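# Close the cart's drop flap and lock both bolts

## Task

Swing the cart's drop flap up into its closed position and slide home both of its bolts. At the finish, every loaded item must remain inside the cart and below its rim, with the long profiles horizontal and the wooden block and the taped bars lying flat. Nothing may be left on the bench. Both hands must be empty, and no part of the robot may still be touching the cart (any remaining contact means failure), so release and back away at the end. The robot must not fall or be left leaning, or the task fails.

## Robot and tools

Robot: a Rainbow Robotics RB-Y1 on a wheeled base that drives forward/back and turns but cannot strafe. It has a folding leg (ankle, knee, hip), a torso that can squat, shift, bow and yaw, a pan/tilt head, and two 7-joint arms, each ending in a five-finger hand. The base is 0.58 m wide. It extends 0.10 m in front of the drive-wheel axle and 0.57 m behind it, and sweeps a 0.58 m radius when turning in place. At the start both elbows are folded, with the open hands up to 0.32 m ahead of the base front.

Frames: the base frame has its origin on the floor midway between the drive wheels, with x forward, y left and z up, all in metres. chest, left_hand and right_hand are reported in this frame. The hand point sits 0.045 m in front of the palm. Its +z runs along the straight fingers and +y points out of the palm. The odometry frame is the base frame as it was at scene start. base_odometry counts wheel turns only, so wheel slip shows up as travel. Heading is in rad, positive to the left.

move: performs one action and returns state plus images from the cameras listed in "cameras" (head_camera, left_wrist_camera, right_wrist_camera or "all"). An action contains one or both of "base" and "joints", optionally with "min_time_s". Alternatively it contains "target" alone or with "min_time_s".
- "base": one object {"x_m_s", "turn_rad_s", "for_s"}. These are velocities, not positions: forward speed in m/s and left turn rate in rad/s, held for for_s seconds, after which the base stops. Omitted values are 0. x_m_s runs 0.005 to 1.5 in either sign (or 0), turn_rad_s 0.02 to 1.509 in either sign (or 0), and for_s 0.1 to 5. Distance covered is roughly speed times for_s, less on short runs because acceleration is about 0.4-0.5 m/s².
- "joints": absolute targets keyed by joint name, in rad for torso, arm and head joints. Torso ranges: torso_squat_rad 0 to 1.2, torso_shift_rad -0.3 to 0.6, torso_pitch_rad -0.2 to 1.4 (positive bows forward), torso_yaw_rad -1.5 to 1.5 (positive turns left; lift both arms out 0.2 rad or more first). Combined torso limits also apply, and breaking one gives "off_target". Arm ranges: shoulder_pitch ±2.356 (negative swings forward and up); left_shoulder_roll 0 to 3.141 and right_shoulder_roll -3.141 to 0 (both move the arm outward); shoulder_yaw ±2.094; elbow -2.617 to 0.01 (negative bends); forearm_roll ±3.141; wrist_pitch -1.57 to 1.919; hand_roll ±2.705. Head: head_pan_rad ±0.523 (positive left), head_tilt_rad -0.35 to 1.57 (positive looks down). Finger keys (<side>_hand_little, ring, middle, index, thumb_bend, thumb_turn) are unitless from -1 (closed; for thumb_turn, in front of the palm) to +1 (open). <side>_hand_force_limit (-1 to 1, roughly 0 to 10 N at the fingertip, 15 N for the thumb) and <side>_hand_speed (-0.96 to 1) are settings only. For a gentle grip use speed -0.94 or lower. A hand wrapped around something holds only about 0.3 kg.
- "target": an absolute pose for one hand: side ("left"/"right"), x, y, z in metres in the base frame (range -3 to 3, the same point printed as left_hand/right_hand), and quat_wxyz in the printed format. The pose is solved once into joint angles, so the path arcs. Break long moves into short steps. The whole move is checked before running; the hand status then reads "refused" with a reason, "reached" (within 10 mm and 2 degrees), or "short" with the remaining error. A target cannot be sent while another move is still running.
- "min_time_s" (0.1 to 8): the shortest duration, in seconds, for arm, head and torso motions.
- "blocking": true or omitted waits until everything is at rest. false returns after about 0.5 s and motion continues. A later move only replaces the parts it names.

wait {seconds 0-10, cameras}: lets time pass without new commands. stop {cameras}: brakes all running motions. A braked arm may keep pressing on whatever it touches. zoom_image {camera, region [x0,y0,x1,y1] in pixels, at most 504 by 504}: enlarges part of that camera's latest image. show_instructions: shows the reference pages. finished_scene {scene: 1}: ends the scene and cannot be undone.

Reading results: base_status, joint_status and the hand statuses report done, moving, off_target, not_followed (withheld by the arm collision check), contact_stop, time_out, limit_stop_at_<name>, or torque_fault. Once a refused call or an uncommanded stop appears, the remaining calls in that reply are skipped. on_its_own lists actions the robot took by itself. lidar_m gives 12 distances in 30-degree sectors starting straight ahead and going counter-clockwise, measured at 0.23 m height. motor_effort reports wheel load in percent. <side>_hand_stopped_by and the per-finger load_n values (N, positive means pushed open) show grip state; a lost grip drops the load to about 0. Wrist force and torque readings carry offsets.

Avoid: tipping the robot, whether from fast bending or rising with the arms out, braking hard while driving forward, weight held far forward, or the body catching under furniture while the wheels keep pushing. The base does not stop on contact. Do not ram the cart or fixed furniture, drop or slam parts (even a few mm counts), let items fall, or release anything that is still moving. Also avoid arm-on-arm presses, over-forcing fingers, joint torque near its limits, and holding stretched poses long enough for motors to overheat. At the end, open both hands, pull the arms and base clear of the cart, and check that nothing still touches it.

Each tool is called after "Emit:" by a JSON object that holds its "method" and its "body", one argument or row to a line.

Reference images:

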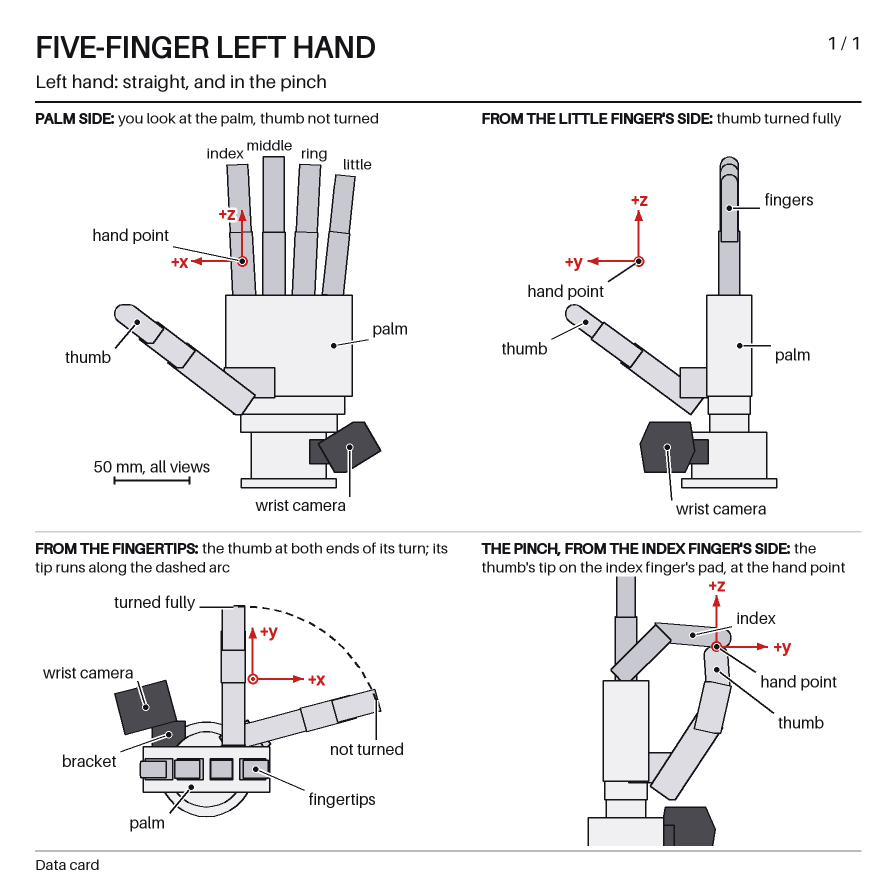

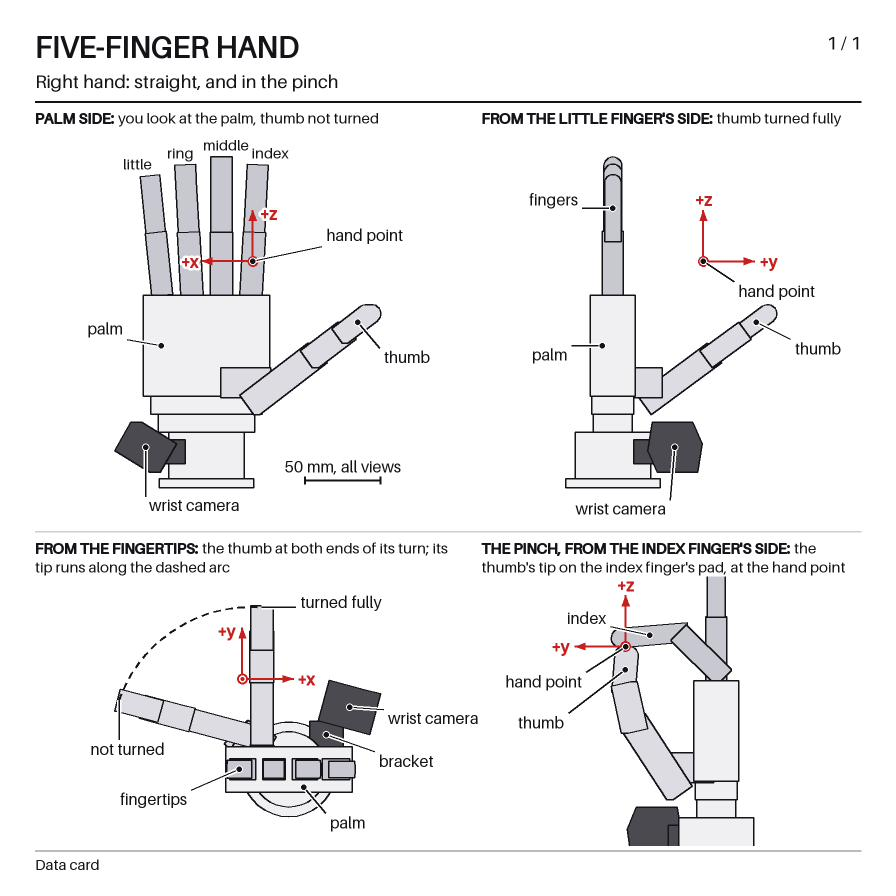

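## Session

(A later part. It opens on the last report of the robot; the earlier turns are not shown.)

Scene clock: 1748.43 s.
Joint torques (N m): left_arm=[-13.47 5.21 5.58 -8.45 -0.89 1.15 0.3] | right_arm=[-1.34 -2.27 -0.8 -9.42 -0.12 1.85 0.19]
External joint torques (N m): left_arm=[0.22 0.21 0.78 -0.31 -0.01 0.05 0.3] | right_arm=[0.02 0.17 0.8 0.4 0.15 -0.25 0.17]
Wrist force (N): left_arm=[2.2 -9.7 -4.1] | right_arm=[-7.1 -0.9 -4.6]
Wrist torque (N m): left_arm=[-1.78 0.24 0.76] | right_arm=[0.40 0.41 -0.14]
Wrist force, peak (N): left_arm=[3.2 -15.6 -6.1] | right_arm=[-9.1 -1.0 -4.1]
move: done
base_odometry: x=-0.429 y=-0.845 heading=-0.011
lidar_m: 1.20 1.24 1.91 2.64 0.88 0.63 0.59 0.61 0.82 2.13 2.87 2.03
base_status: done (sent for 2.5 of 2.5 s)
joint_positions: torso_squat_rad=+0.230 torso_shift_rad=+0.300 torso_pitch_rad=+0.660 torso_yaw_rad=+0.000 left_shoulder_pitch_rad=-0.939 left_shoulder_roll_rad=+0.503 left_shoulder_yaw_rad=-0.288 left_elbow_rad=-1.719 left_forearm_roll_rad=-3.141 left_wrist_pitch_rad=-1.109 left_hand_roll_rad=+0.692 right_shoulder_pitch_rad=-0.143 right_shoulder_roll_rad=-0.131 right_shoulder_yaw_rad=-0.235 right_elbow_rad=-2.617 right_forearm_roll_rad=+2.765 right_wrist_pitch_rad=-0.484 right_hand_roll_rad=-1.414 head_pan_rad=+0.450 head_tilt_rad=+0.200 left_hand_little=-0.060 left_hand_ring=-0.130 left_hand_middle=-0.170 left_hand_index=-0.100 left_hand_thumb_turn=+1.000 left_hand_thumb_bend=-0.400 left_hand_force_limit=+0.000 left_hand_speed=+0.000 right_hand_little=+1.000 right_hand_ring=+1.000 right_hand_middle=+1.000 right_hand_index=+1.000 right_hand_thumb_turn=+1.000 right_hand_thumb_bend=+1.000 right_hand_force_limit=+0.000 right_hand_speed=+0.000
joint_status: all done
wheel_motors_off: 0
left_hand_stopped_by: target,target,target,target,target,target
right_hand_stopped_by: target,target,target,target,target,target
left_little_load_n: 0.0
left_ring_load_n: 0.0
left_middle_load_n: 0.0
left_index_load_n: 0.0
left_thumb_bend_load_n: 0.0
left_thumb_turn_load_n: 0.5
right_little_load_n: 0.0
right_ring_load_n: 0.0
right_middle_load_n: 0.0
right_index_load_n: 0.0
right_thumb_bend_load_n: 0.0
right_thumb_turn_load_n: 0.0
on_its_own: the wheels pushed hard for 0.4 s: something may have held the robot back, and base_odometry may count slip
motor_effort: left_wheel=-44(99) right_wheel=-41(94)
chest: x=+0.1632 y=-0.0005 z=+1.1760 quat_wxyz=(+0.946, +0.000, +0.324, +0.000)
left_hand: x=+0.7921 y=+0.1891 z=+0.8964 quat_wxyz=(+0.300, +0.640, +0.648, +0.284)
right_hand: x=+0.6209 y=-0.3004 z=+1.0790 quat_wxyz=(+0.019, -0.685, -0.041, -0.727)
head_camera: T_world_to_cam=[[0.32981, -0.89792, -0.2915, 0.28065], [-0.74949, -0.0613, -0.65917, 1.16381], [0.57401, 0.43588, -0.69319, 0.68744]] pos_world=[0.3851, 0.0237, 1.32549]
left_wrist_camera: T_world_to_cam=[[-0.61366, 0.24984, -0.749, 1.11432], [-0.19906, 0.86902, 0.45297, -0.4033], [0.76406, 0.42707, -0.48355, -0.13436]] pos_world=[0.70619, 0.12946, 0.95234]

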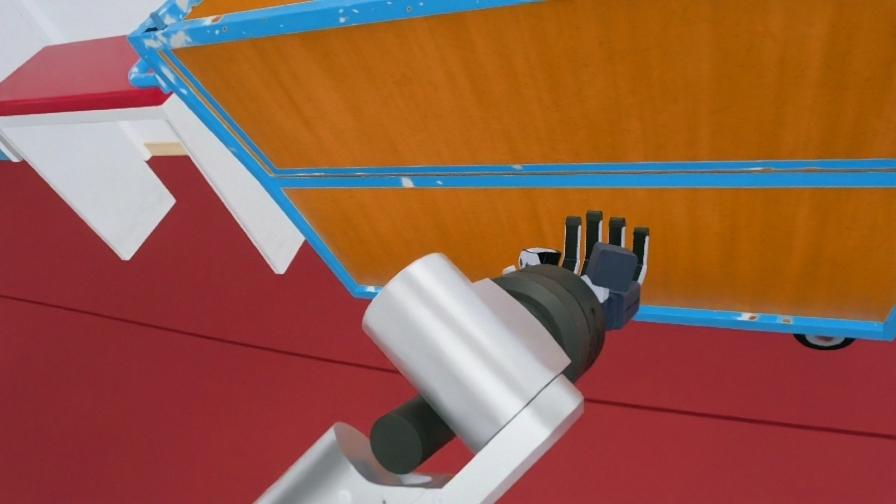

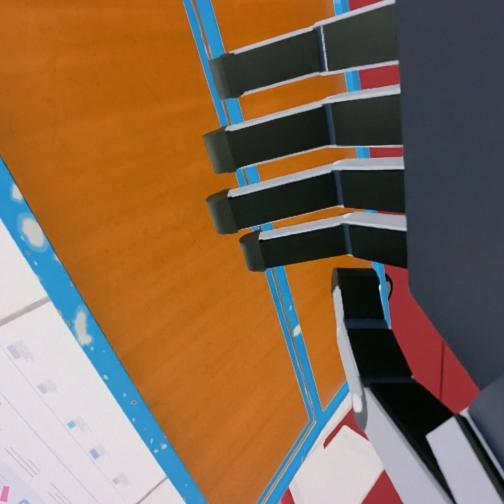

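Emit:
{"method": "move", "body": {
  "base": {"x_m_s":0.1,"for_s":0.6},
  "joints": {"head_pan_rad":0.5,"head_tilt_rad":0.0},
  "cameras": ["head_camera"]
}}

Emit:
{"method": "zoom_image", "body": {
  "camera": "head_camera",
  "region": [100, 100, 350, 280]
}}

Scene clock: 1753.23 s.
Joint torques (N m): left_arm=[-13.46 5.18 5.77 -8.62 -0.87 1.13 0.24] | right_arm=[-2.26 -2.58 -1.06 -9.59 -0.32 1.72 0.06]
External joint torques (N m): left_arm=[0.22 0.18 0.97 -0.49 0.01 0.03 0.24] | right_arm=[-0.9 -0.14 0.53 0.23 -0.05 -0.38 0.04]
Wrist force (N): left_arm=[2.2 -9.6 -4.1] | right_arm=[-6.7 -0.5 -4.9]
Wrist torque (N m): left_arm=[-1.76 0.26 0.76] | right_arm=[0.49 0.35 -0.08]
Wrist force, peak (N): left_arm=[2.2 -10.2 -4.7] | right_arm=[-6.8 -1.0 -5.8]
move: done
base_odometry: x=-0.369 y=-0.845 heading=-0.011
lidar_m: 1.15 1.18 1.87 2.86 0.96 0.69 0.65 0.67 0.90 2.31 2.79 1.97
base_status: done (sent for 0.6 of 0.6 s)
joint_positions: torso_squat_rad=+0.230 torso_shift_rad=+0.300 torso_pitch_rad=+0.660 torso_yaw_rad=+0.000 left_shoulder_pitch_rad=-0.939 left_shoulder_roll_rad=+0.503 left_shoulder_yaw_rad=-0.288 left_elbow_rad=-1.719 left_forearm_roll_rad=-3.141 left_wrist_pitch_rad=-1.110 left_hand_roll_rad=+0.692 right_shoulder_pitch_rad=-0.143 right_shoulder_roll_rad=-0.131 right_shoulder_yaw_rad=-0.235 right_elbow_rad=-2.617 right_forearm_roll_rad=+2.765 right_wrist_pitch_rad=-0.484 right_hand_roll_rad=-1.414 head_pan_rad=+0.500 head_tilt_rad=+0.000 left_hand_little=-0.060 left_hand_ring=-0.130 left_hand_middle=-0.170 left_hand_index=-0.100 left_hand_thumb_turn=+1.000 left_hand_thumb_bend=-0.400 left_hand_force_limit=+0.000 left_hand_speed=+0.000 right_hand_little=+1.000 right_hand_ring=+1.000 right_hand_middle=+1.000 right_hand_index=+1.000 right_hand_thumb_turn=+1.000 right_hand_thumb_bend=+1.000 right_hand_force_limit=+0.000 right_hand_speed=+0.000
joint_status: all done
wheel_motors_off: 0
left_hand_stopped_by: target,target,target,target,target,target
right_hand_stopped_by: target,target,target,target,target,target
left_little_load_n: 0.0
left_ring_load_n: 0.0
left_middle_load_n: 0.0
left_index_load_n: 0.0
left_thumb_bend_load_n: 0.0
left_thumb_turn_load_n: 0.0
right_little_load_n: 0.0
right_ring_load_n: 0.0
right_middle_load_n: 0.0
right_index_load_n: 0.0
right_thumb_bend_load_n: 0.0
right_thumb_turn_load_n: 0.0
motor_effort: left_wheel=-3(29) right_wheel=-2(27)
chest: x=+0.1633 y=-0.0005 z=+1.1760 quat_wxyz=(+0.946, +0.000, +0.324, +0.000)
left_hand: x=+0.7921 y=+0.1891 z=+0.8962 quat_wxyz=(+0.300, +0.640, +0.648, +0.284)
right_hand: x=+0.6210 y=-0.3004 z=+1.0788 quat_wxyz=(+0.019, -0.686, -0.041, -0.727)
head_camera: T_world_to_cam=[[0.36936, -0.87226, -0.32052, 0.30694], [-0.62124, 0.02474, -0.78323, 1.28882], [0.69111, 0.48841, -0.53274, 0.43991]] pos_world=[0.38327, 0.02098, 1.34218]

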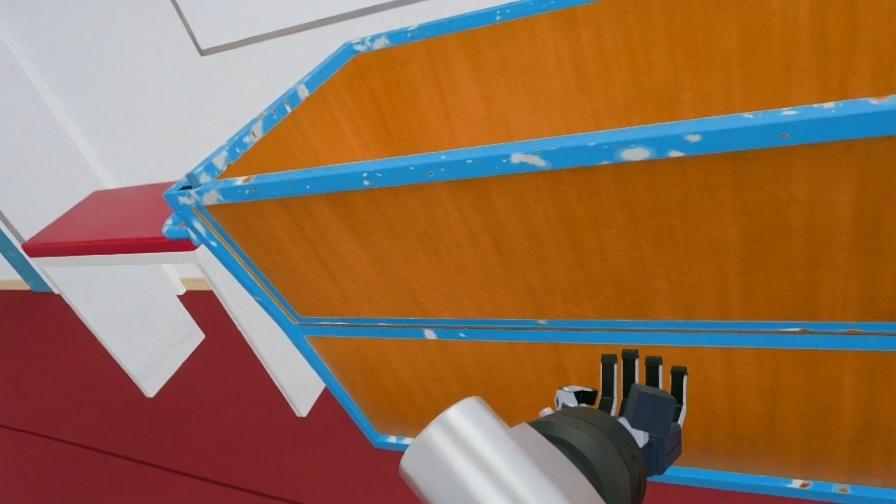

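Scaled by 2.016 from the camera's image (finer frame: 1280x720).

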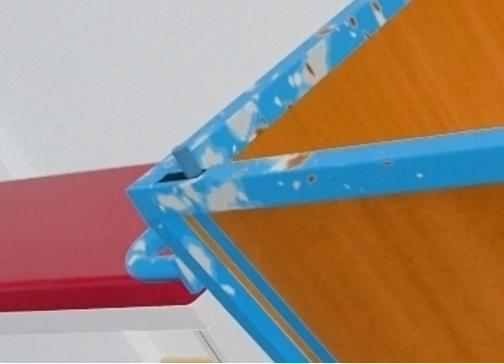

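Emit:
{"method": "move", "body": {
  "joints": {"left_shoulder_pitch_rad":-0.144,"left_shoulder_roll_rad":0.131,"left_shoulder_yaw_rad":0.235,"left_elbow_rad":-2.6,"left_forearm_roll_rad":-2.765,"left_wrist_pitch_rad":-0.484,"left_hand_roll_rad":1.414,"left_hand_little":1,"left_hand_ring":1,"left_hand_middle":1,"left_hand_index":1,"left_hand_thumb_bend":1,"left_hand_thumb_turn":1,"head_tilt_rad":0.2},
  "min_time_s": 2.5,
  "cameras": ["head_camera"]
}}

Scene clock: 1775.03 s.
Joint torques (N m): left_arm=[-0.41 1.55 2.7 -9.85 0.23 1.86 0.23] | right_arm=[-1.34 -2.85 -1.25 -9.76 -0.26 1.71 0.2]
External joint torques (N m): left_arm=[1.28 -0.8 1.11 -0.74 0.19 -0.05 0.25] | right_arm=[0.03 -0.41 0.35 0.06 0.02 -0.39 0.18]
Wrist force (N): left_arm=[7.2 -5.6 -8.1] | right_arm=[-6.8 -0.7 -4.7]
Wrist torque (N m): left_arm=[-1.25 -0.17 0.96] | right_arm=[0.46 0.34 -0.10]
Wrist force, peak (N): left_arm=[7.4 -6.9 -7.6] | right_arm=[-7.3 -1.2 -5.3]
move: done
base_odometry: x=-0.369 y=-0.845 heading=-0.011
lidar_m: 1.15 1.18 1.87 2.86 0.96 0.69 0.65 0.67 0.90 2.31 2.79 1.96
base_status: not commanded
joint_positions: torso_squat_rad=+0.230 torso_shift_rad=+0.300 torso_pitch_rad=+0.660 torso_yaw_rad=+0.000 left_shoulder_pitch_rad=-0.144 left_shoulder_roll_rad=+0.131 left_shoulder_yaw_rad=+0.235 left_elbow_rad=-2.600 left_forearm_roll_rad=-2.765 left_wrist_pitch_rad=-0.484 left_hand_roll_rad=+1.414 right_shoulder_pitch_rad=-0.143 right_shoulder_roll_rad=-0.131 right_shoulder_yaw_rad=-0.235 right_elbow_rad=-2.617 right_forearm_roll_rad=+2.765 right_wrist_pitch_rad=-0.484 right_hand_roll_rad=-1.414 head_pan_rad=+0.500 head_tilt_rad=+0.200 left_hand_little=+1.000 left_hand_ring=+1.000 left_hand_middle=+1.000 left_hand_index=+1.000 left_hand_thumb_turn=+1.000 left_hand_thumb_bend=+1.000 left_hand_force_limit=+0.000 left_hand_speed=+0.000 right_hand_little=+1.000 right_hand_ring=+1.000 right_hand_middle=+1.000 right_hand_index=+1.000 right_hand_thumb_turn=+1.000 right_hand_thumb_bend=+1.000 right_hand_force_limit=+0.000 right_hand_speed=+0.000
joint_status: all done
wheel_motors_off: 0
left_hand_stopped_by: target,target,target,target,target,target
right_hand_stopped_by: target,target,target,target,target,target
left_little_load_n: 0.0
left_ring_load_n: 0.0
left_middle_load_n: 0.0
left_index_load_n: 0.0
left_thumb_bend_load_n: 0.0
left_thumb_turn_load_n: 0.0
right_little_load_n: 0.0
right_ring_load_n: 0.0
right_middle_load_n: 0.0
right_index_load_n: 0.0
right_thumb_bend_load_n: 0.0
right_thumb_turn_load_n: 0.0
motor_effort: left_wheel=-3(3) right_wheel=-1(5)
chest: x=+0.1633 y=-0.0005 z=+1.1760 quat_wxyz=(+0.946, +0.000, +0.324, +0.000)
left_hand: x=+0.6227 y=+0.3009 z=+1.0709 quat_wxyz=(+0.721, +0.041, +0.691, -0.019)
right_hand: x=+0.6209 y=-0.3004 z=+1.0788 quat_wxyz=(+0.019, -0.686, -0.041, -0.727)
head_camera: T_world_to_cam=[[0.36477, -0.87482, -0.31878, 0.30598], [-0.74694, -0.07053, -0.66114, 1.16567], [0.5559, 0.47928, -0.67917, 0.67436]] pos_world=[0.38419, 0.02668, 1.32622]

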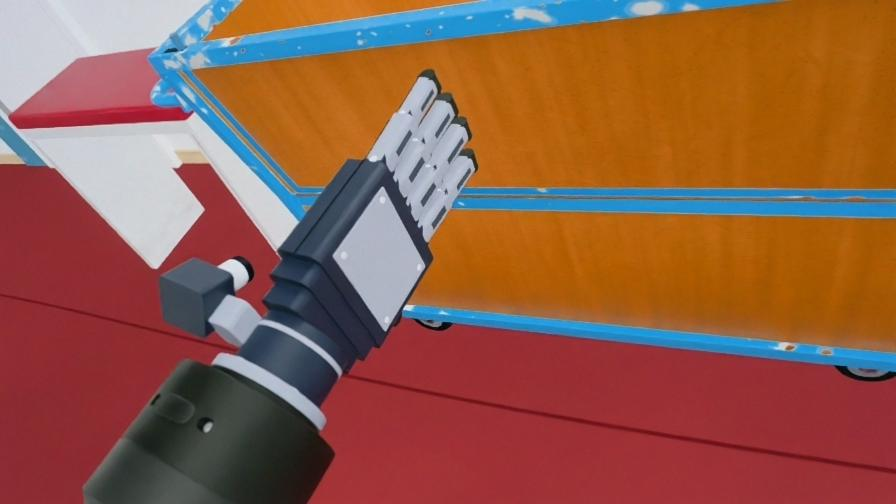

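Emit:
{"method": "move", "body": {
  "base": {"turn_rad_s":0.5,"for_s":3.14},
  "joints": {"head_pan_rad":-0.3}
}}

Emit:
{"method": "wait", "body": {
  "seconds": 0.3,
  "cameras": ["head_camera"]
}}

Scene clock: 1781.23 s.
Joint torques (N m): left_arm=[-0.25 1.25 2.39 -9.9 0.34 1.93 0.25] | right_arm=[-1.36 -2.17 -0.56 -9.56 -0.23 1.85 0.14]
External joint torques (N m): left_arm=[1.44 -1.1 0.81 -0.78 0.29 0.02 0.27] | right_arm=[0 0.27 1.03 0.26 0.05 -0.25 0.12]
Wrist force (N): left_arm=[7.4 -5.7 -8.3] | right_arm=[-6.8 -0.8 -5.3]
Wrist torque (N m): left_arm=[-1.27 -0.20 0.95] | right_arm=[0.44 0.36 -0.13]
Wrist force, peak (N): left_arm=[7.7 -5.9 -8.2] | right_arm=[-7.4 -1.0 -5.3]
move: done
base_odometry: x=-0.369 y=-0.845 heading=+1.556
lidar_m: 2.86 0.95 0.67 0.65 0.67 0.91 2.33 2.79 1.96 1.14 1.18 1.87
base_status: done (sent for 3.13 of 3.13 s)
joint_positions: torso_squat_rad=+0.230 torso_shift_rad=+0.300 torso_pitch_rad=+0.660 torso_yaw_rad=+0.000 left_shoulder_pitch_rad=-0.144 left_shoulder_roll_rad=+0.131 left_shoulder_yaw_rad=+0.235 left_elbow_rad=-2.600 left_forearm_roll_rad=-2.765 left_wrist_pitch_rad=-0.484 left_hand_roll_rad=+1.414 right_shoulder_pitch_rad=-0.143 right_shoulder_roll_rad=-0.131 right_shoulder_yaw_rad=-0.235 right_elbow_rad=-2.617 right_forearm_roll_rad=+2.765 right_wrist_pitch_rad=-0.484 right_hand_roll_rad=-1.414 head_pan_rad=-0.300 head_tilt_rad=+0.200 left_hand_little=+1.000 left_hand_ring=+1.000 left_hand_middle=+1.000 left_hand_index=+1.000 left_hand_thumb_turn=+1.000 left_hand_thumb_bend=+1.000 left_hand_force_limit=+0.000 left_hand_speed=+0.000 right_hand_little=+1.000 right_hand_ring=+1.000 right_hand_middle=+1.000 right_hand_index=+1.000 right_hand_thumb_turn=+1.000 right_hand_thumb_bend=+1.000 right_hand_force_limit=+0.000 right_hand_speed=+0.000
joint_status: all done
wheel_motors_off: 0
left_hand_stopped_by: target,target,target,target,target,target
right_hand_stopped_by: target,target,target,target,target,target
left_little_load_n: 0.0
left_ring_load_n: 0.0
left_middle_load_n: 0.0
left_index_load_n: 0.0
left_thumb_bend_load_n: 0.0
left_thumb_turn_load_n: 0.0
right_little_load_n: 0.0
right_ring_load_n: 0.0
right_middle_load_n: 0.0
right_index_load_n: 0.0
right_thumb_bend_load_n: 0.0
right_thumb_turn_load_n: 0.0
motor_effort: left_wheel=-2(22) right_wheel=+3(24)
chest: x=+0.1633 y=-0.0005 z=+1.1760 quat_wxyz=(+0.946, +0.000, +0.324, +0.000)
left_hand: x=+0.6226 y=+0.3009 z=+1.0709 quat_wxyz=(+0.721, +0.041, +0.691, -0.019)
right_hand: x=+0.6209 y=-0.3003 z=+1.0789 quat_wxyz=(+0.019, -0.686, -0.041, -0.727)
pictures: none

Scene clock: 1781.53 s.
Joint torques (N m): left_arm=[-0.4 1.42 2.63 -9.64 0.22 1.9 0.26] | right_arm=[-2.13 -2.42 -0.73 -10 -0.18 1.76 0.15]
External joint torques (N m): left_arm=[1.3 -0.94 1.04 -0.52 0.17 -0.01 0.29] | right_arm=[-0.76 0.02 0.86 -0.18 0.1 -0.34 0.12]
Wrist force (N): left_arm=[7.5 -5.4 -8.1] | right_arm=[-6.8 -0.5 -5.3]
Wrist torque (N m): left_arm=[-1.23 -0.21 0.97] | right_arm=[0.51 0.36 -0.09]
Wrist force, peak (N): left_arm=[7.6 -5.5 -8.1] | right_arm=[-6.9 -0.9 -5.3]
base_odometry: x=-0.369 y=-0.845 heading=+1.556
lidar_m: 2.86 0.95 0.68 0.66 0.68 0.92 2.33 2.80 1.97 1.15 1.17 1.86
base_status: done (sent for 3.13 of 3.13 s)
joint_positions: torso_squat_rad=+0.230 torso_shift_rad=+0.300 torso_pitch_rad=+0.660 torso_yaw_rad=+0.000 left_shoulder_pitch_rad=-0.144 left_shoulder_roll_rad=+0.131 left_shoulder_yaw_rad=+0.235 left_elbow_rad=-2.600 left_forearm_roll_rad=-2.765 left_wrist_pitch_rad=-0.484 left_hand_roll_rad=+1.414 right_shoulder_pitch_rad=-0.143 right_shoulder_roll_rad=-0.131 right_shoulder_yaw_rad=-0.235 right_elbow_rad=-2.617 right_forearm_roll_rad=+2.765 right_wrist_pitch_rad=-0.484 right_hand_roll_rad=-1.414 head_pan_rad=-0.300 head_tilt_rad=+0.200 left_hand_little=+1.000 left_hand_ring=+1.000 left_hand_middle=+1.000 left_hand_index=+1.000 left_hand_thumb_turn=+1.000 left_hand_thumb_bend=+1.000 left_hand_force_limit=+0.000 left_hand_speed=+0.000 right_hand_little=+1.000 right_hand_ring=+1.000 right_hand_middle=+1.000 right_hand_index=+1.000 right_hand_thumb_turn=+1.000 right_hand_thumb_bend=+1.000 right_hand_force_limit=+0.000 right_hand_speed=+0.000
joint_status: all done
wheel_motors_off: 0
left_hand_stopped_by: target,target,target,target,target,target
right_hand_stopped_by: target,target,target,target,target,target
left_little_load_n: 0.0
left_ring_load_n: 0.0
left_middle_load_n: 0.0
left_index_load_n: 0.0
left_thumb_bend_load_n: 0.0
left_thumb_turn_load_n: 0.0
right_little_load_n: 0.0
right_ring_load_n: 0.0
right_middle_load_n: 0.0
right_index_load_n: 0.0
right_thumb_bend_load_n: 0.0
right_thumb_turn_load_n: 0.0
motor_effort: left_wheel=-2(22) right_wheel=+4(24)
chest: x=+0.1633 y=-0.0005 z=+1.1760 quat_wxyz=(+0.946, +0.000, +0.324, +0.000)
left_hand: x=+0.6226 y=+0.3009 z=+1.0709 quat_wxyz=(+0.721, +0.041, +0.691, -0.019)
right_hand: x=+0.6209 y=-0.3003 z=+1.0789 quat_wxyz=(+0.019, -0.686, -0.041, -0.727)
wait: 0.30 s; at rest by 0.27 s
head_camera: T_world_to_cam=[[-0.24674, -0.95643, 0.15609, -0.13561], [-0.74312, 0.08336, -0.66395, 1.16828], [0.62201, -0.27982, -0.7313, 0.72263]] pos_world=[0.38522, -0.02489, 1.32531]

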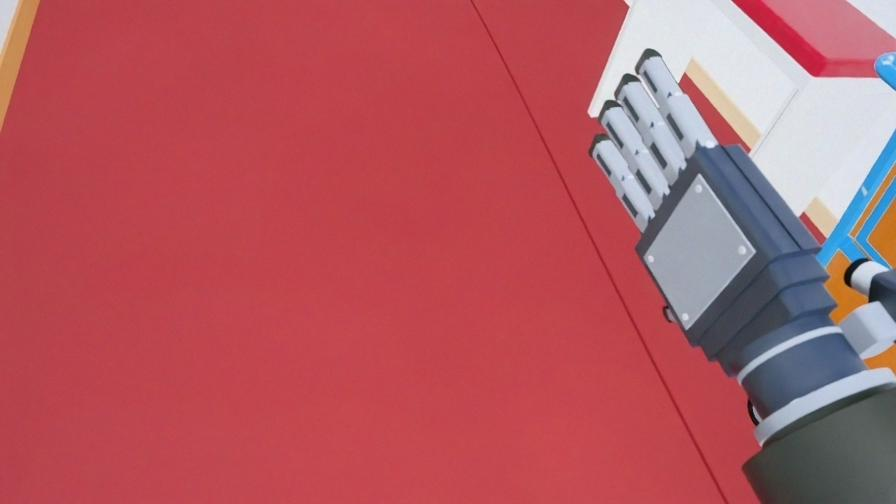

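Emit:
{"method": "move", "body": {
  "base": {"x_m_s":0.3,"for_s":2.5}
}}

Emit:
{"method": "move", "body": {
  "base": {"turn_rad_s":-0.5,"for_s":3.12},
  "joints": {"head_pan_rad":0.35,"head_tilt_rad":0.1},
  "cameras": ["head_camera"]
}}

Scene clock: 1786.73 s.
Joint torques (N m): left_arm=[-0.87 1.13 2.5 -9.75 0.24 1.94 0.22] | right_arm=[-0.96 -2.62 -0.63 -9.82 -0.26 1.9 0.25]
External joint torques (N m): left_arm=[0.82 -1.22 0.92 -0.63 0.2 0.03 0.24] | right_arm=[0.41 -0.18 0.96 0 0.02 -0.2 0.22]
Wrist force (N): left_arm=[7.3 -5.8 -8.3] | right_arm=[-7.0 -0.9 -4.8]
Wrist torque (N m): left_arm=[-1.29 -0.17 0.95] | right_arm=[0.40 0.37 -0.11]
Wrist force, peak (N): left_arm=[7.4 -5.9 -8.6] | right_arm=[-7.8 -1.1 -5.1]
move: done
base_odometry: x=-0.358 y=-0.095 heading=+1.555
lidar_m: 2.92 0.98 0.69 0.67 0.70 0.93 2.43 2.74 1.18 1.10 1.42 1.86
base_status: done (sent for 2.5 of 2.5 s)
joint_positions: torso_squat_rad=+0.230 torso_shift_rad=+0.300 torso_pitch_rad=+0.660 torso_yaw_rad=+0.000 left_shoulder_pitch_rad=-0.144 left_shoulder_roll_rad=+0.131 left_shoulder_yaw_rad=+0.235 left_elbow_rad=-2.600 left_forearm_roll_rad=-2.765 left_wrist_pitch_rad=-0.484 left_hand_roll_rad=+1.414 right_shoulder_pitch_rad=-0.143 right_shoulder_roll_rad=-0.131 right_shoulder_yaw_rad=-0.235 right_elbow_rad=-2.617 right_forearm_roll_rad=+2.765 right_wrist_pitch_rad=-0.484 right_hand_roll_rad=-1.414 head_pan_rad=-0.300 head_tilt_rad=+0.200 left_hand_little=+1.000 left_hand_ring=+1.000 left_hand_middle=+1.000 left_hand_index=+1.000 left_hand_thumb_turn=+1.000 left_hand_thumb_bend=+1.000 left_hand_force_limit=+0.000 left_hand_speed=+0.000 right_hand_little=+1.000 right_hand_ring=+1.000 right_hand_middle=+1.000 right_hand_index=+1.000 right_hand_thumb_turn=+1.000 right_hand_thumb_bend=+1.000 right_hand_force_limit=+0.000 right_hand_speed=+0.000
joint_status: not commanded
wheel_motors_off: 0
left_hand_stopped_by: target,target,target,target,target,target
right_hand_stopped_by: target,target,target,target,target,target
left_little_load_n: 0.0
left_ring_load_n: 0.0
left_middle_load_n: 0.0
left_index_load_n: 0.5
left_thumb_bend_load_n: 0.0
left_thumb_turn_load_n: 0.0
right_little_load_n: 0.0
right_ring_load_n: 0.0
right_middle_load_n: 0.0
right_index_load_n: 0.0
right_thumb_bend_load_n: 0.0
right_thumb_turn_load_n: 0.0
motor_effort: left_wheel=-3(20) right_wheel=-1(29)
chest: x=+0.1632 y=-0.0005 z=+1.1760 quat_wxyz=(+0.946, +0.000, +0.324, +0.000)
left_hand: x=+0.6226 y=+0.3010 z=+1.0709 quat_wxyz=(+0.721, +0.041, +0.691, -0.019)
right_hand: x=+0.6209 y=-0.3003 z=+1.0789 quat_wxyz=(+0.019, -0.686, -0.041, -0.727)
pictures: none

Scene clock: 1791.17 s.
Joint torques (N m): left_arm=[-1.46 1.16 2.44 -9.73 0.19 1.92 0.23] | right_arm=[-1.53 -2.35 -1.07 -9.61 -0.29 1.8 0.07]
External joint torques (N m): left_arm=[0.24 -1.19 0.86 -0.61 0.15 0.01 0.25] | right_arm=[-0.16 0.09 0.53 0.21 -0.01 -0.3 0.05]
Wrist force (N): left_arm=[7.5 -5.5 -8.3] | right_arm=[-6.6 -1.1 -4.8]
Wrist torque (N m): left_arm=[-1.24 -0.22 0.97] | right_arm=[0.37 0.33 -0.07]
Wrist force, peak (N): left_arm=[7.6 -5.8 -8.2] | right_arm=[-7.2 -1.1 -5.7]
move: done
base_odometry: x=-0.358 y=-0.095 heading=-0.011
lidar_m: 1.11 1.40 1.85 2.98 1.00 0.71 0.67 0.69 0.93 2.38 2.75 1.18
base_status: done (sent for 3.13 of 3.13 s)
joint_positions: torso_squat_rad=+0.230 torso_shift_rad=+0.300 torso_pitch_rad=+0.660 torso_yaw_rad=+0.000 left_shoulder_pitch_rad=-0.144 left_shoulder_roll_rad=+0.131 left_shoulder_yaw_rad=+0.235 left_elbow_rad=-2.600 left_forearm_roll_rad=-2.765 left_wrist_pitch_rad=-0.484 left_hand_roll_rad=+1.414 right_shoulder_pitch_rad=-0.143 right_shoulder_roll_rad=-0.131 right_shoulder_yaw_rad=-0.235 right_elbow_rad=-2.617 right_forearm_roll_rad=+2.765 right_wrist_pitch_rad=-0.484 right_hand_roll_rad=-1.414 head_pan_rad=+0.350 head_tilt_rad=+0.100 left_hand_little=+1.000 left_hand_ring=+1.000 left_hand_middle=+1.000 left_hand_index=+1.000 left_hand_thumb_turn=+1.000 left_hand_thumb_bend=+1.000 left_hand_force_limit=+0.000 left_hand_speed=+0.000 right_hand_little=+1.000 right_hand_ring=+1.000 right_hand_middle=+1.000 right_hand_index=+1.000 right_hand_thumb_turn=+1.000 right_hand_thumb_bend=+1.000 right_hand_force_limit=+0.000 right_hand_speed=+0.000
joint_status: all done
wheel_motors_off: 0
left_hand_stopped_by: target,target,target,target,target,target
right_hand_stopped_by: target,target,target,target,target,target
left_little_load_n: 0.0
left_ring_load_n: 0.0
left_middle_load_n: 0.0
left_index_load_n: 0.0
left_thumb_bend_load_n: 0.0
left_thumb_turn_load_n: 0.0
right_little_load_n: 0.0
right_ring_load_n: 0.0
right_middle_load_n: 0.0
right_index_load_n: 0.0
right_thumb_bend_load_n: 0.0
right_thumb_turn_load_n: 0.0
motor_effort: left_wheel=+4(22) right_wheel=-2(24)
chest: x=+0.1632 y=-0.0005 z=+1.1760 quat_wxyz=(+0.946, +0.000, +0.324, +0.000)
left_hand: x=+0.6226 y=+0.3010 z=+1.0709 quat_wxyz=(+0.721, +0.041, +0.691, -0.019)
right_hand: x=+0.6209 y=-0.3004 z=+1.0789 quat_wxyz=(+0.019, -0.686, -0.041, -0.727)
head_camera: T_world_to_cam=[[0.2596, -0.93634, -0.23637, 0.22909], [-0.68937, -0.00827, -0.72436, 1.23167], [0.6763, 0.35099, -0.64763, 0.59619]] pos_world=[0.3864, 0.01544, 1.33244]

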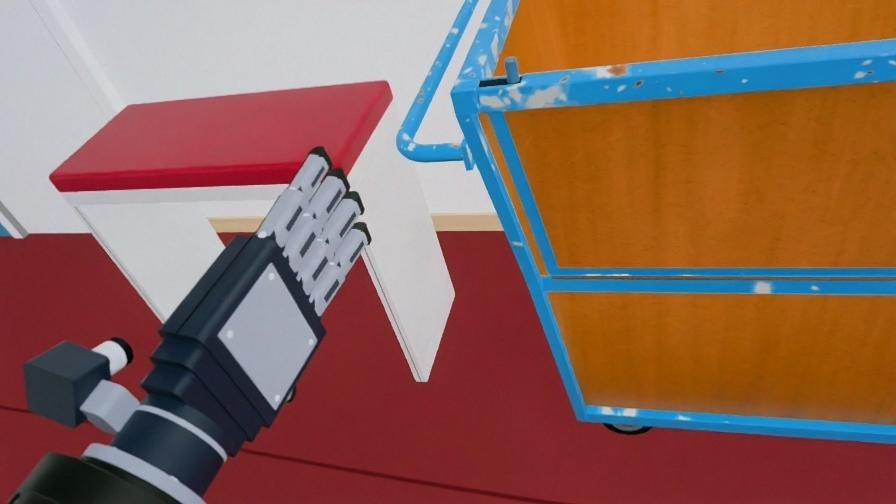

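Emit:
{"method": "zoom_image", "body": {
  "camera": "head_camera",
  "region": [430, 30, 580, 130]
}}

Scaled by 3.360 from the camera's image (finer frame: 1280x720).

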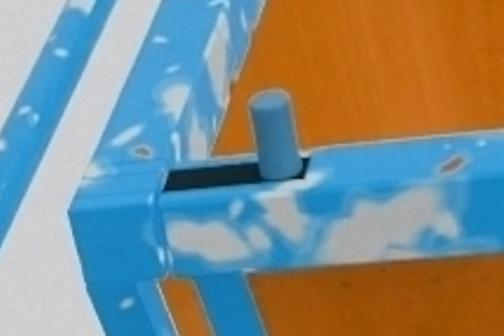

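Emit:
{"method": "zoom_image", "body": {
  "camera": "head_camera",
  "region": [746, 20, 896, 120]
}}

Scaled by 3.360 from the camera's image (finer frame: 1280x720).

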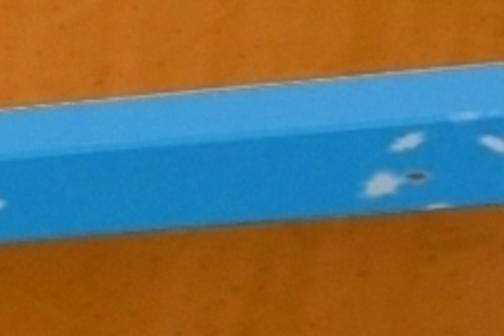

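Emit:
{"method": "move", "body": {
  "base": {"x_m_s":0.15,"for_s":0.9},
  "joints": {"head_pan_rad":0.3,"head_tilt_rad":0.25},
  "cameras": ["head_camera"]
}}

Emit:
{"method": "zoom_image", "body": {
  "camera": "head_camera",
  "region": [350, 0, 600, 180]
}}

Scene clock: 1821.87 s.
Joint torques (N m): left_arm=[-1.01 1.33 2.29 -9.6 0.27 1.92 0.28] | right_arm=[-1.72 -2.24 -0.43 -9.67 -0.31 1.82 0.34]
External joint torques (N m): left_arm=[0.69 -1.02 0.71 -0.49 0.23 0.01 0.3] | right_arm=[-0.36 0.2 1.17 0.15 -0.04 -0.28 0.32]
Wrist force (N): left_arm=[7.6 -5.9 -8.2] | right_arm=[-7.1 -1.1 -4.8]
Wrist torque (N m): left_arm=[-1.31 -0.22 0.98] | right_arm=[0.39 0.40 -0.13]
Wrist force, peak (N): left_arm=[7.3 -6.0 -8.7] | right_arm=[-7.3 -1.5 -5.3]
move: done
base_odometry: x=-0.223 y=-0.097 heading=-0.011
lidar_m: 0.97 1.29 1.77 3.54 1.20 0.85 0.80 0.83 1.11 2.86 2.55 1.03
base_status: done (sent for 0.9 of 0.9 s)
joint_positions: torso_squat_rad=+0.230 torso_shift_rad=+0.300 torso_pitch_rad=+0.660 torso_yaw_rad=+0.000 left_shoulder_pitch_rad=-0.144 left_shoulder_roll_rad=+0.131 left_shoulder_yaw_rad=+0.235 left_elbow_rad=-2.600 left_forearm_roll_rad=-2.765 left_wrist_pitch_rad=-0.484 left_hand_roll_rad=+1.414 right_shoulder_pitch_rad=-0.143 right_shoulder_roll_rad=-0.131 right_shoulder_yaw_rad=-0.235 right_elbow_rad=-2.617 right_forearm_roll_rad=+2.765 right_wrist_pitch_rad=-0.484 right_hand_roll_rad=-1.414 head_pan_rad=+0.300 head_tilt_rad=+0.250 left_hand_little=+1.000 left_hand_ring=+1.000 left_hand_middle=+1.000 left_hand_index=+1.000 left_hand_thumb_turn=+1.000 left_hand_thumb_bend=+1.000 left_hand_force_limit=+0.000 left_hand_speed=+0.000 right_hand_little=+1.000 right_hand_ring=+1.000 right_hand_middle=+1.000 right_hand_index=+1.000 right_hand_thumb_turn=+1.000 right_hand_thumb_bend=+1.000 right_hand_force_limit=+0.000 right_hand_speed=+0.000
joint_status: all done
wheel_motors_off: 0
left_hand_stopped_by: target,target,target,target,target,target
right_hand_stopped_by: target,target,target,target,target,target
left_little_load_n: 0.0
left_ring_load_n: 0.0
left_middle_load_n: 0.0
left_index_load_n: 0.0
left_thumb_bend_load_n: 0.0
left_thumb_turn_load_n: 0.0
right_little_load_n: 0.0
right_ring_load_n: 0.0
right_middle_load_n: 0.0
right_index_load_n: 0.0
right_thumb_bend_load_n: 0.0
right_thumb_turn_load_n: 0.0
motor_effort: left_wheel=-2(31) right_wheel=-2(19)
chest: x=+0.1632 y=-0.0005 z=+1.1760 quat_wxyz=(+0.946, +0.000, +0.324, +0.000)
left_hand: x=+0.6226 y=+0.3010 z=+1.0710 quat_wxyz=(+0.721, +0.041, +0.691, -0.019)
right_hand: x=+0.6209 y=-0.3004 z=+1.0789 quat_wxyz=(+0.019, -0.685, -0.041, -0.727)
head_camera: T_world_to_cam=[[0.21877, -0.95386, -0.20566, 0.20095], [-0.78519, -0.04695, -0.61748, 1.11952], [0.57933, 0.29657, -0.75923, 0.77288]] pos_world=[0.38732, 0.01503, 1.3194]

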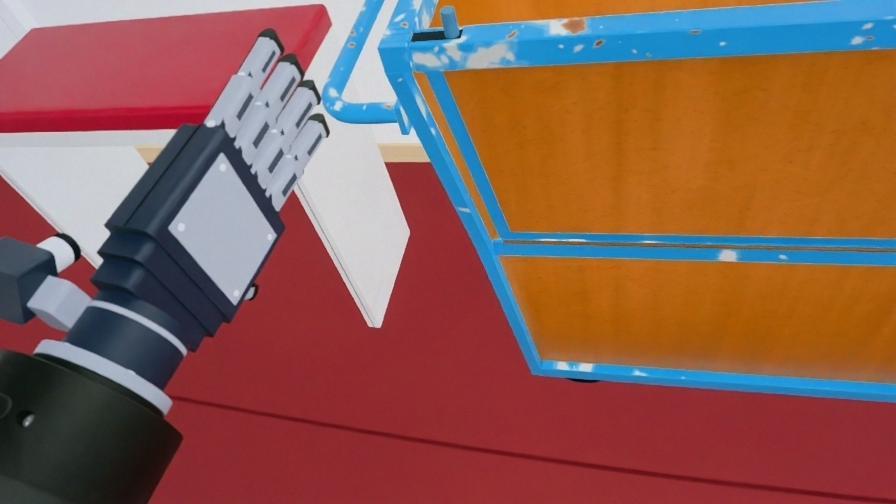

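Scaled by 2.016 from the camera's image (finer frame: 1280x720).

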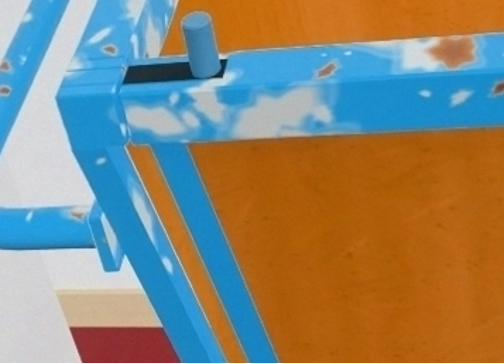

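Emit:
{"method": "move", "body": {
  "base": {"x_m_s":0.1,"for_s":0.97},
  "joints": {"head_pan_rad":0.3,"head_tilt_rad":0.2},
  "cameras": ["head_camera"]
}}

Emit:
{"method": "zoom_image", "body": {
  "camera": "head_camera",
  "region": [320, 0, 570, 180]
}}

Scene clock: 1828.63 s.
Joint torques (N m): left_arm=[-1.31 1.27 2.47 -9.61 0.24 1.96 0.19] | right_arm=[-1.23 -2.06 -1 -9.93 -0.3 1.76 -0.04]
External joint torques (N m): left_arm=[0.39 -1.09 0.89 -0.5 0.19 0.05 0.21] | right_arm=[0.14 0.38 0.59 -0.11 -0.02 -0.34 -0.06]
Wrist force (N): left_arm=[7.2 -5.7 -8.2] | right_arm=[-6.9 -0.7 -4.9]
Wrist torque (N m): left_arm=[-1.27 -0.16 0.96] | right_arm=[0.47 0.38 -0.10]
Wrist force, peak (N): left_arm=[7.5 -5.9 -8.5] | right_arm=[-7.3 -0.9 -5.2]
move: done
base_odometry: x=-0.126 y=-0.098 heading=-0.010
lidar_m: 0.87 1.21 1.70 4.00 1.33 0.96 0.90 0.92 1.25 3.19 1.33 0.93
base_status: done (sent for 0.97 of 0.97 s)
joint_positions: torso_squat_rad=+0.230 torso_shift_rad=+0.300 torso_pitch_rad=+0.660 torso_yaw_rad=+0.000 left_shoulder_pitch_rad=-0.144 left_shoulder_roll_rad=+0.131 left_shoulder_yaw_rad=+0.235 left_elbow_rad=-2.600 left_forearm_roll_rad=-2.765 left_wrist_pitch_rad=-0.484 left_hand_roll_rad=+1.414 right_shoulder_pitch_rad=-0.143 right_shoulder_roll_rad=-0.131 right_shoulder_yaw_rad=-0.235 right_elbow_rad=-2.617 right_forearm_roll_rad=+2.765 right_wrist_pitch_rad=-0.484 right_hand_roll_rad=-1.414 head_pan_rad=+0.300 head_tilt_rad=+0.200 left_hand_little=+1.000 left_hand_ring=+1.000 left_hand_middle=+1.000 left_hand_index=+1.000 left_hand_thumb_turn=+1.000 left_hand_thumb_bend=+1.000 left_hand_force_limit=+0.000 left_hand_speed=+0.000 right_hand_little=+1.000 right_hand_ring=+1.000 right_hand_middle=+1.000 right_hand_index=+1.000 right_hand_thumb_turn=+1.000 right_hand_thumb_bend=+1.000 right_hand_force_limit=+0.000 right_hand_speed=+0.000
joint_status: all done
wheel_motors_off: 0
left_hand_stopped_by: target,target,target,target,target,target
right_hand_stopped_by: target,target,target,target,target,target
left_little_load_n: 0.0
left_ring_load_n: 0.0
left_middle_load_n: 0.0
left_index_load_n: 0.0
left_thumb_bend_load_n: 0.0
left_thumb_turn_load_n: 0.0
right_little_load_n: 0.0
right_ring_load_n: 0.0
right_middle_load_n: 0.0
right_index_load_n: 0.0
right_thumb_bend_load_n: 0.0
right_thumb_turn_load_n: 0.0
motor_effort: left_wheel=-2(23) right_wheel=-2(21)
chest: x=+0.1633 y=-0.0005 z=+1.1760 quat_wxyz=(+0.946, +0.000, +0.324, +0.000)
left_hand: x=+0.6226 y=+0.3010 z=+1.0709 quat_wxyz=(+0.721, +0.041, +0.691, -0.019)
right_hand: x=+0.6210 y=-0.3004 z=+1.0788 quat_wxyz=(+0.019, -0.686, -0.041, -0.727)
head_camera: T_world_to_cam=[[0.21983, -0.95347, -0.20633, 0.20142], [-0.75523, -0.03246, -0.65465, 1.15957], [0.61749, 0.29974, -0.72723, 0.71895]] pos_world=[0.38752, 0.01418, 1.32351]

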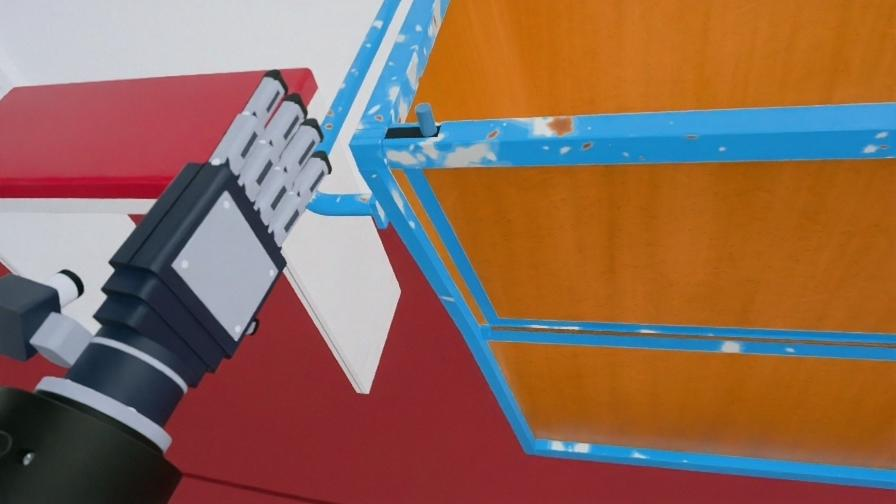

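Scaled by 2.016 from the camera's image (finer frame: 1280x720).

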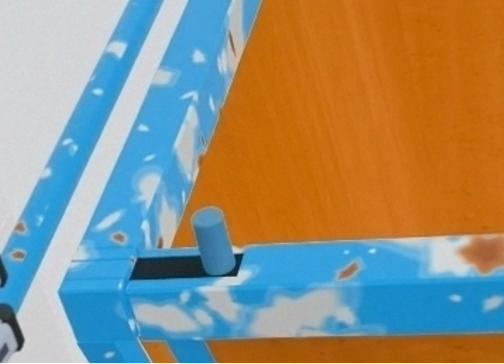

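Emit:
{"method": "move", "body": {
  "target": {"side":"left","x":0.72,"y":0.25,"z":1.065,"quat_wxyz":[0.644,0.014,0.765,-0.018]},
  "min_time_s": 2.0
}}

Emit:
{"method": "move", "body": {
  "target": {"side":"left","x":0.788,"y":0.235,"z":1.06,"quat_wxyz":[0.644,0.014,0.765,-0.018]},
  "min_time_s": 1.5,
  "cameras": ["head_camera","left_wrist_camera"]
}}

Scene clock: 1837.80 s.
Joint torques (N m): left_arm=[-10.33 0.38 -1.67 -8.04 -0.01 1.96 0.21] | right_arm=[-1.29 -2.71 -1.08 -9.69 -0.28 1.83 0.16]
External joint torques (N m): left_arm=[-0.41 -1.02 -0.8 -0.22 -0.1 0.09 0.24] | right_arm=[0.07 -0.27 0.51 0.13 0 -0.27 0.13]
Wrist force (N): left_arm=[7.2 -5.3 -6.9] | right_arm=[-6.6 -0.8 -4.8]
Wrist torque (N m): left_arm=[-1.32 -0.12 0.92] | right_arm=[0.41 0.31 -0.08]
Wrist force, peak (N): left_arm=[7.7 -5.8 -8.3] | right_arm=[-7.2 -0.9 -5.2]
move: done
base_odometry: x=-0.126 y=-0.098 heading=-0.010
lidar_m: 0.88 1.21 1.70 4.00 1.33 0.95 0.89 0.93 1.25 3.19 1.33 0.94
base_status: not commanded
joint_positions: torso_squat_rad=+0.230 torso_shift_rad=+0.300 torso_pitch_rad=+0.660 torso_yaw_rad=+0.000 left_shoulder_pitch_rad=-0.779 left_shoulder_roll_rad=+0.000 left_shoulder_yaw_rad=+0.218 left_elbow_rad=-2.377 left_forearm_roll_rad=-3.141 left_wrist_pitch_rad=-1.044 left_hand_roll_rad=+1.489 right_shoulder_pitch_rad=-0.143 right_shoulder_roll_rad=-0.131 right_shoulder_yaw_rad=-0.235 right_elbow_rad=-2.617 right_forearm_roll_rad=+2.765 right_wrist_pitch_rad=-0.484 right_hand_roll_rad=-1.414 head_pan_rad=+0.300 head_tilt_rad=+0.200 left_hand_little=+1.000 left_hand_ring=+1.000 left_hand_middle=+1.000 left_hand_index=+1.000 left_hand_thumb_turn=+1.000 left_hand_thumb_bend=+1.000 left_hand_force_limit=+0.000 left_hand_speed=+0.000 right_hand_little=+1.000 right_hand_ring=+1.000 right_hand_middle=+1.000 right_hand_index=+1.000 right_hand_thumb_turn=+1.000 right_hand_thumb_bend=+1.000 right_hand_force_limit=+0.000 right_hand_speed=+0.000
joint_status: all done
wheel_motors_off: 0
left_hand_stopped_by: target,target,target,target,target,target
right_hand_stopped_by: target,target,target,target,target,target
left_little_load_n: 0.0
left_ring_load_n: 0.0
left_middle_load_n: 0.0
left_index_load_n: 0.0
left_thumb_bend_load_n: 0.0
left_thumb_turn_load_n: 0.0
right_little_load_n: 0.0
right_ring_load_n: 0.0
right_middle_load_n: -0.5
right_index_load_n: 0.0
right_thumb_bend_load_n: 0.0
right_thumb_turn_load_n: 0.0
motor_effort: left_wheel=-2(2) right_wheel=-3(5)
chest: x=+0.1632 y=-0.0005 z=+1.1760 quat_wxyz=(+0.946, +0.000, +0.324, +0.000)
left_hand: x=+0.7197 y=+0.2501 z=+1.0650 quat_wxyz=(+0.644, +0.015, +0.765, -0.019)
left_hand_status: reached (checked arc that bows 31 mm and turns the hand up to 13 deg, planned for 2.0 s): 0 mm and 0.1 deg off.
right_hand: x=+0.6209 y=-0.3004 z=+1.0789 quat_wxyz=(+0.019, -0.686, -0.041, -0.727)
pictures: none

Scene clock: 1839.63 s.
Joint torques (N m): left_arm=[-13.68 1.16 -0.96 -8.28 0.16 2.07 -0.1] | right_arm=[-1.21 -2.52 -0.57 -9.58 -0.17 1.72 0.3]
External joint torques (N m): left_arm=[-0.28 -1.08 0.56 0 0 0.21 -0.08] | right_arm=[0.16 -0.08 1.02 0.25 0.11 -0.38 0.27]
Wrist force (N): left_arm=[7.4 -5.2 -7.2] | right_arm=[-6.7 -1.3 -5.1]
Wrist torque (N m): left_arm=[-1.27 -0.18 0.82] | right_arm=[0.34 0.34 -0.10]
Wrist force, peak (N): left_arm=[7.3 -5.5 -7.6] | right_arm=[-7.2 -1.4 -5.2]
move: done
base_odometry: x=-0.126 y=-0.098 heading=-0.010
lidar_m: 0.88 1.21 1.71 4.00 1.33 0.95 0.89 0.93 1.24 3.20 1.32 0.93
base_status: not commanded
joint_positions: torso_squat_rad=+0.230 torso_shift_rad=+0.300 torso_pitch_rad=+0.660 torso_yaw_rad=+0.000 left_shoulder_pitch_rad=-0.988 left_shoulder_roll_rad=+0.000 left_shoulder_yaw_rad=+0.289 left_elbow_rad=-2.084 left_forearm_roll_rad=-3.141 left_wrist_pitch_rad=-0.942 left_hand_roll_rad=+1.443 right_shoulder_pitch_rad=-0.143 right_shoulder_roll_rad=-0.131 right_shoulder_yaw_rad=-0.235 right_elbow_rad=-2.617 right_forearm_roll_rad=+2.765 right_wrist_pitch_rad=-0.484 right_hand_roll_rad=-1.414 head_pan_rad=+0.300 head_tilt_rad=+0.200 left_hand_little=+1.000 left_hand_ring=+1.000 left_hand_middle=+1.000 left_hand_index=+1.000 left_hand_thumb_turn=+1.000 left_hand_thumb_bend=+1.000 left_hand_force_limit=+0.000 left_hand_speed=+0.000 right_hand_little=+1.000 right_hand_ring=+1.000 right_hand_middle=+1.000 right_hand_index=+1.000 right_hand_thumb_turn=+1.000 right_hand_thumb_bend=+1.000 right_hand_force_limit=+0.000 right_hand_speed=+0.000
joint_status: all done
wheel_motors_off: 0
left_hand_stopped_by: target,target,target,target,target,target
right_hand_stopped_by: target,target,target,target,target,target
left_little_load_n: 0.0
left_ring_load_n: 0.5
left_middle_load_n: 0.0
left_index_load_n: 0.0
left_thumb_bend_load_n: 0.0
left_thumb_turn_load_n: 0.0
right_little_load_n: 0.0
right_ring_load_n: 0.0
right_middle_load_n: 0.0
right_index_load_n: 0.0
right_thumb_bend_load_n: 0.0
right_thumb_turn_load_n: 0.0
motor_effort: left_wheel=-1(2) right_wheel=-2(4)
chest: x=+0.1632 y=-0.0005 z=+1.1760 quat_wxyz=(+0.946, +0.000, +0.324, +0.000)
left_hand: x=+0.7880 y=+0.2353 z=+1.0598 quat_wxyz=(+0.644, +0.020, +0.764, -0.025)
left_hand_status: reached (checked arc that bows 10 mm and turns the hand up to 2 deg, as near as the solve gets, planned for 1.5 s): 0 mm and 1.0 deg off.
right_hand: x=+0.6209 y=-0.3004 z=+1.0789 quat_wxyz=(+0.019, -0.686, -0.041, -0.727)
head_camera: T_world_to_cam=[[0.21985, -0.95347, -0.20632, 0.20142], [-0.75523, -0.03248, -0.65466, 1.15964], [0.61749, 0.29974, -0.72723, 0.71902]] pos_world=[0.38752, 0.01419, 1.32361]
left_wrist_camera: T_world_to_cam=[[-0.07738, -0.96337, -0.25677, 0.56387], [-0.58579, 0.25233, -0.77018, 1.22789], [0.80676, 0.09082, -0.58386, 0.07985]] pos_world=[0.69851, 0.22613, 1.1371]

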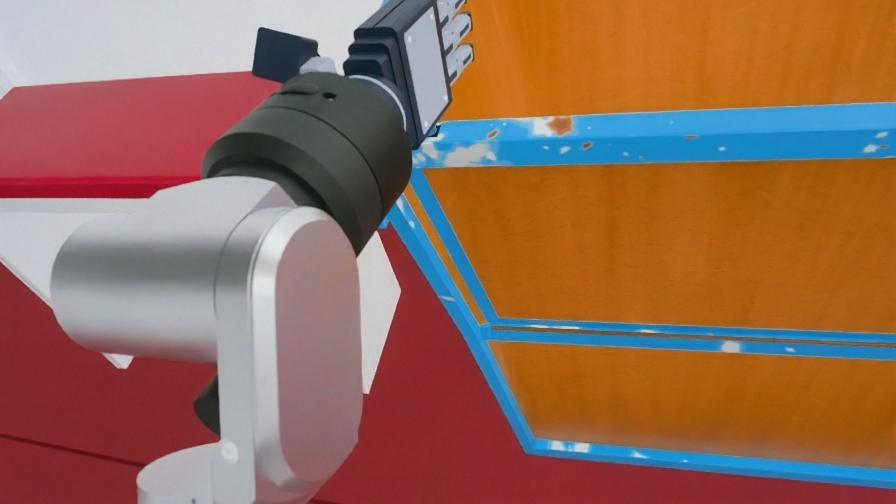

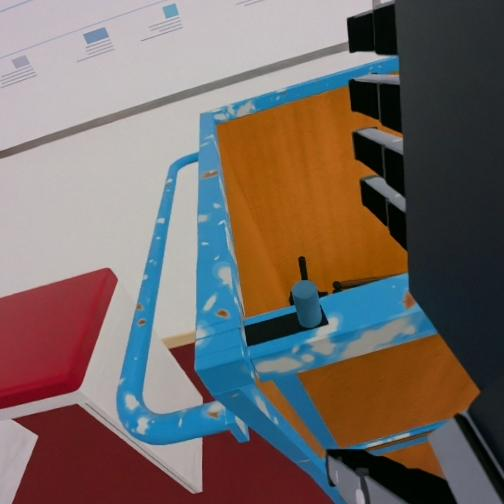

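Emit:
{"method": "zoom_image", "body": {
  "camera": "left_wrist_camera",
  "region": [180, 220, 430, 400]
}}

Scaled by 2.016 from the camera's image (finer frame: 720x720).

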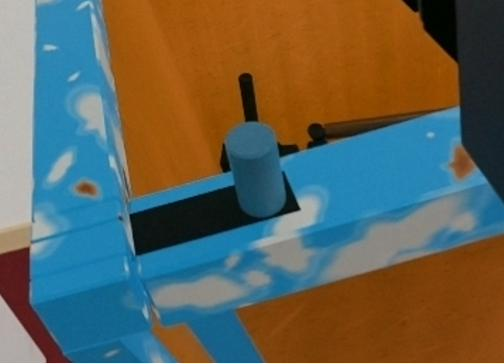

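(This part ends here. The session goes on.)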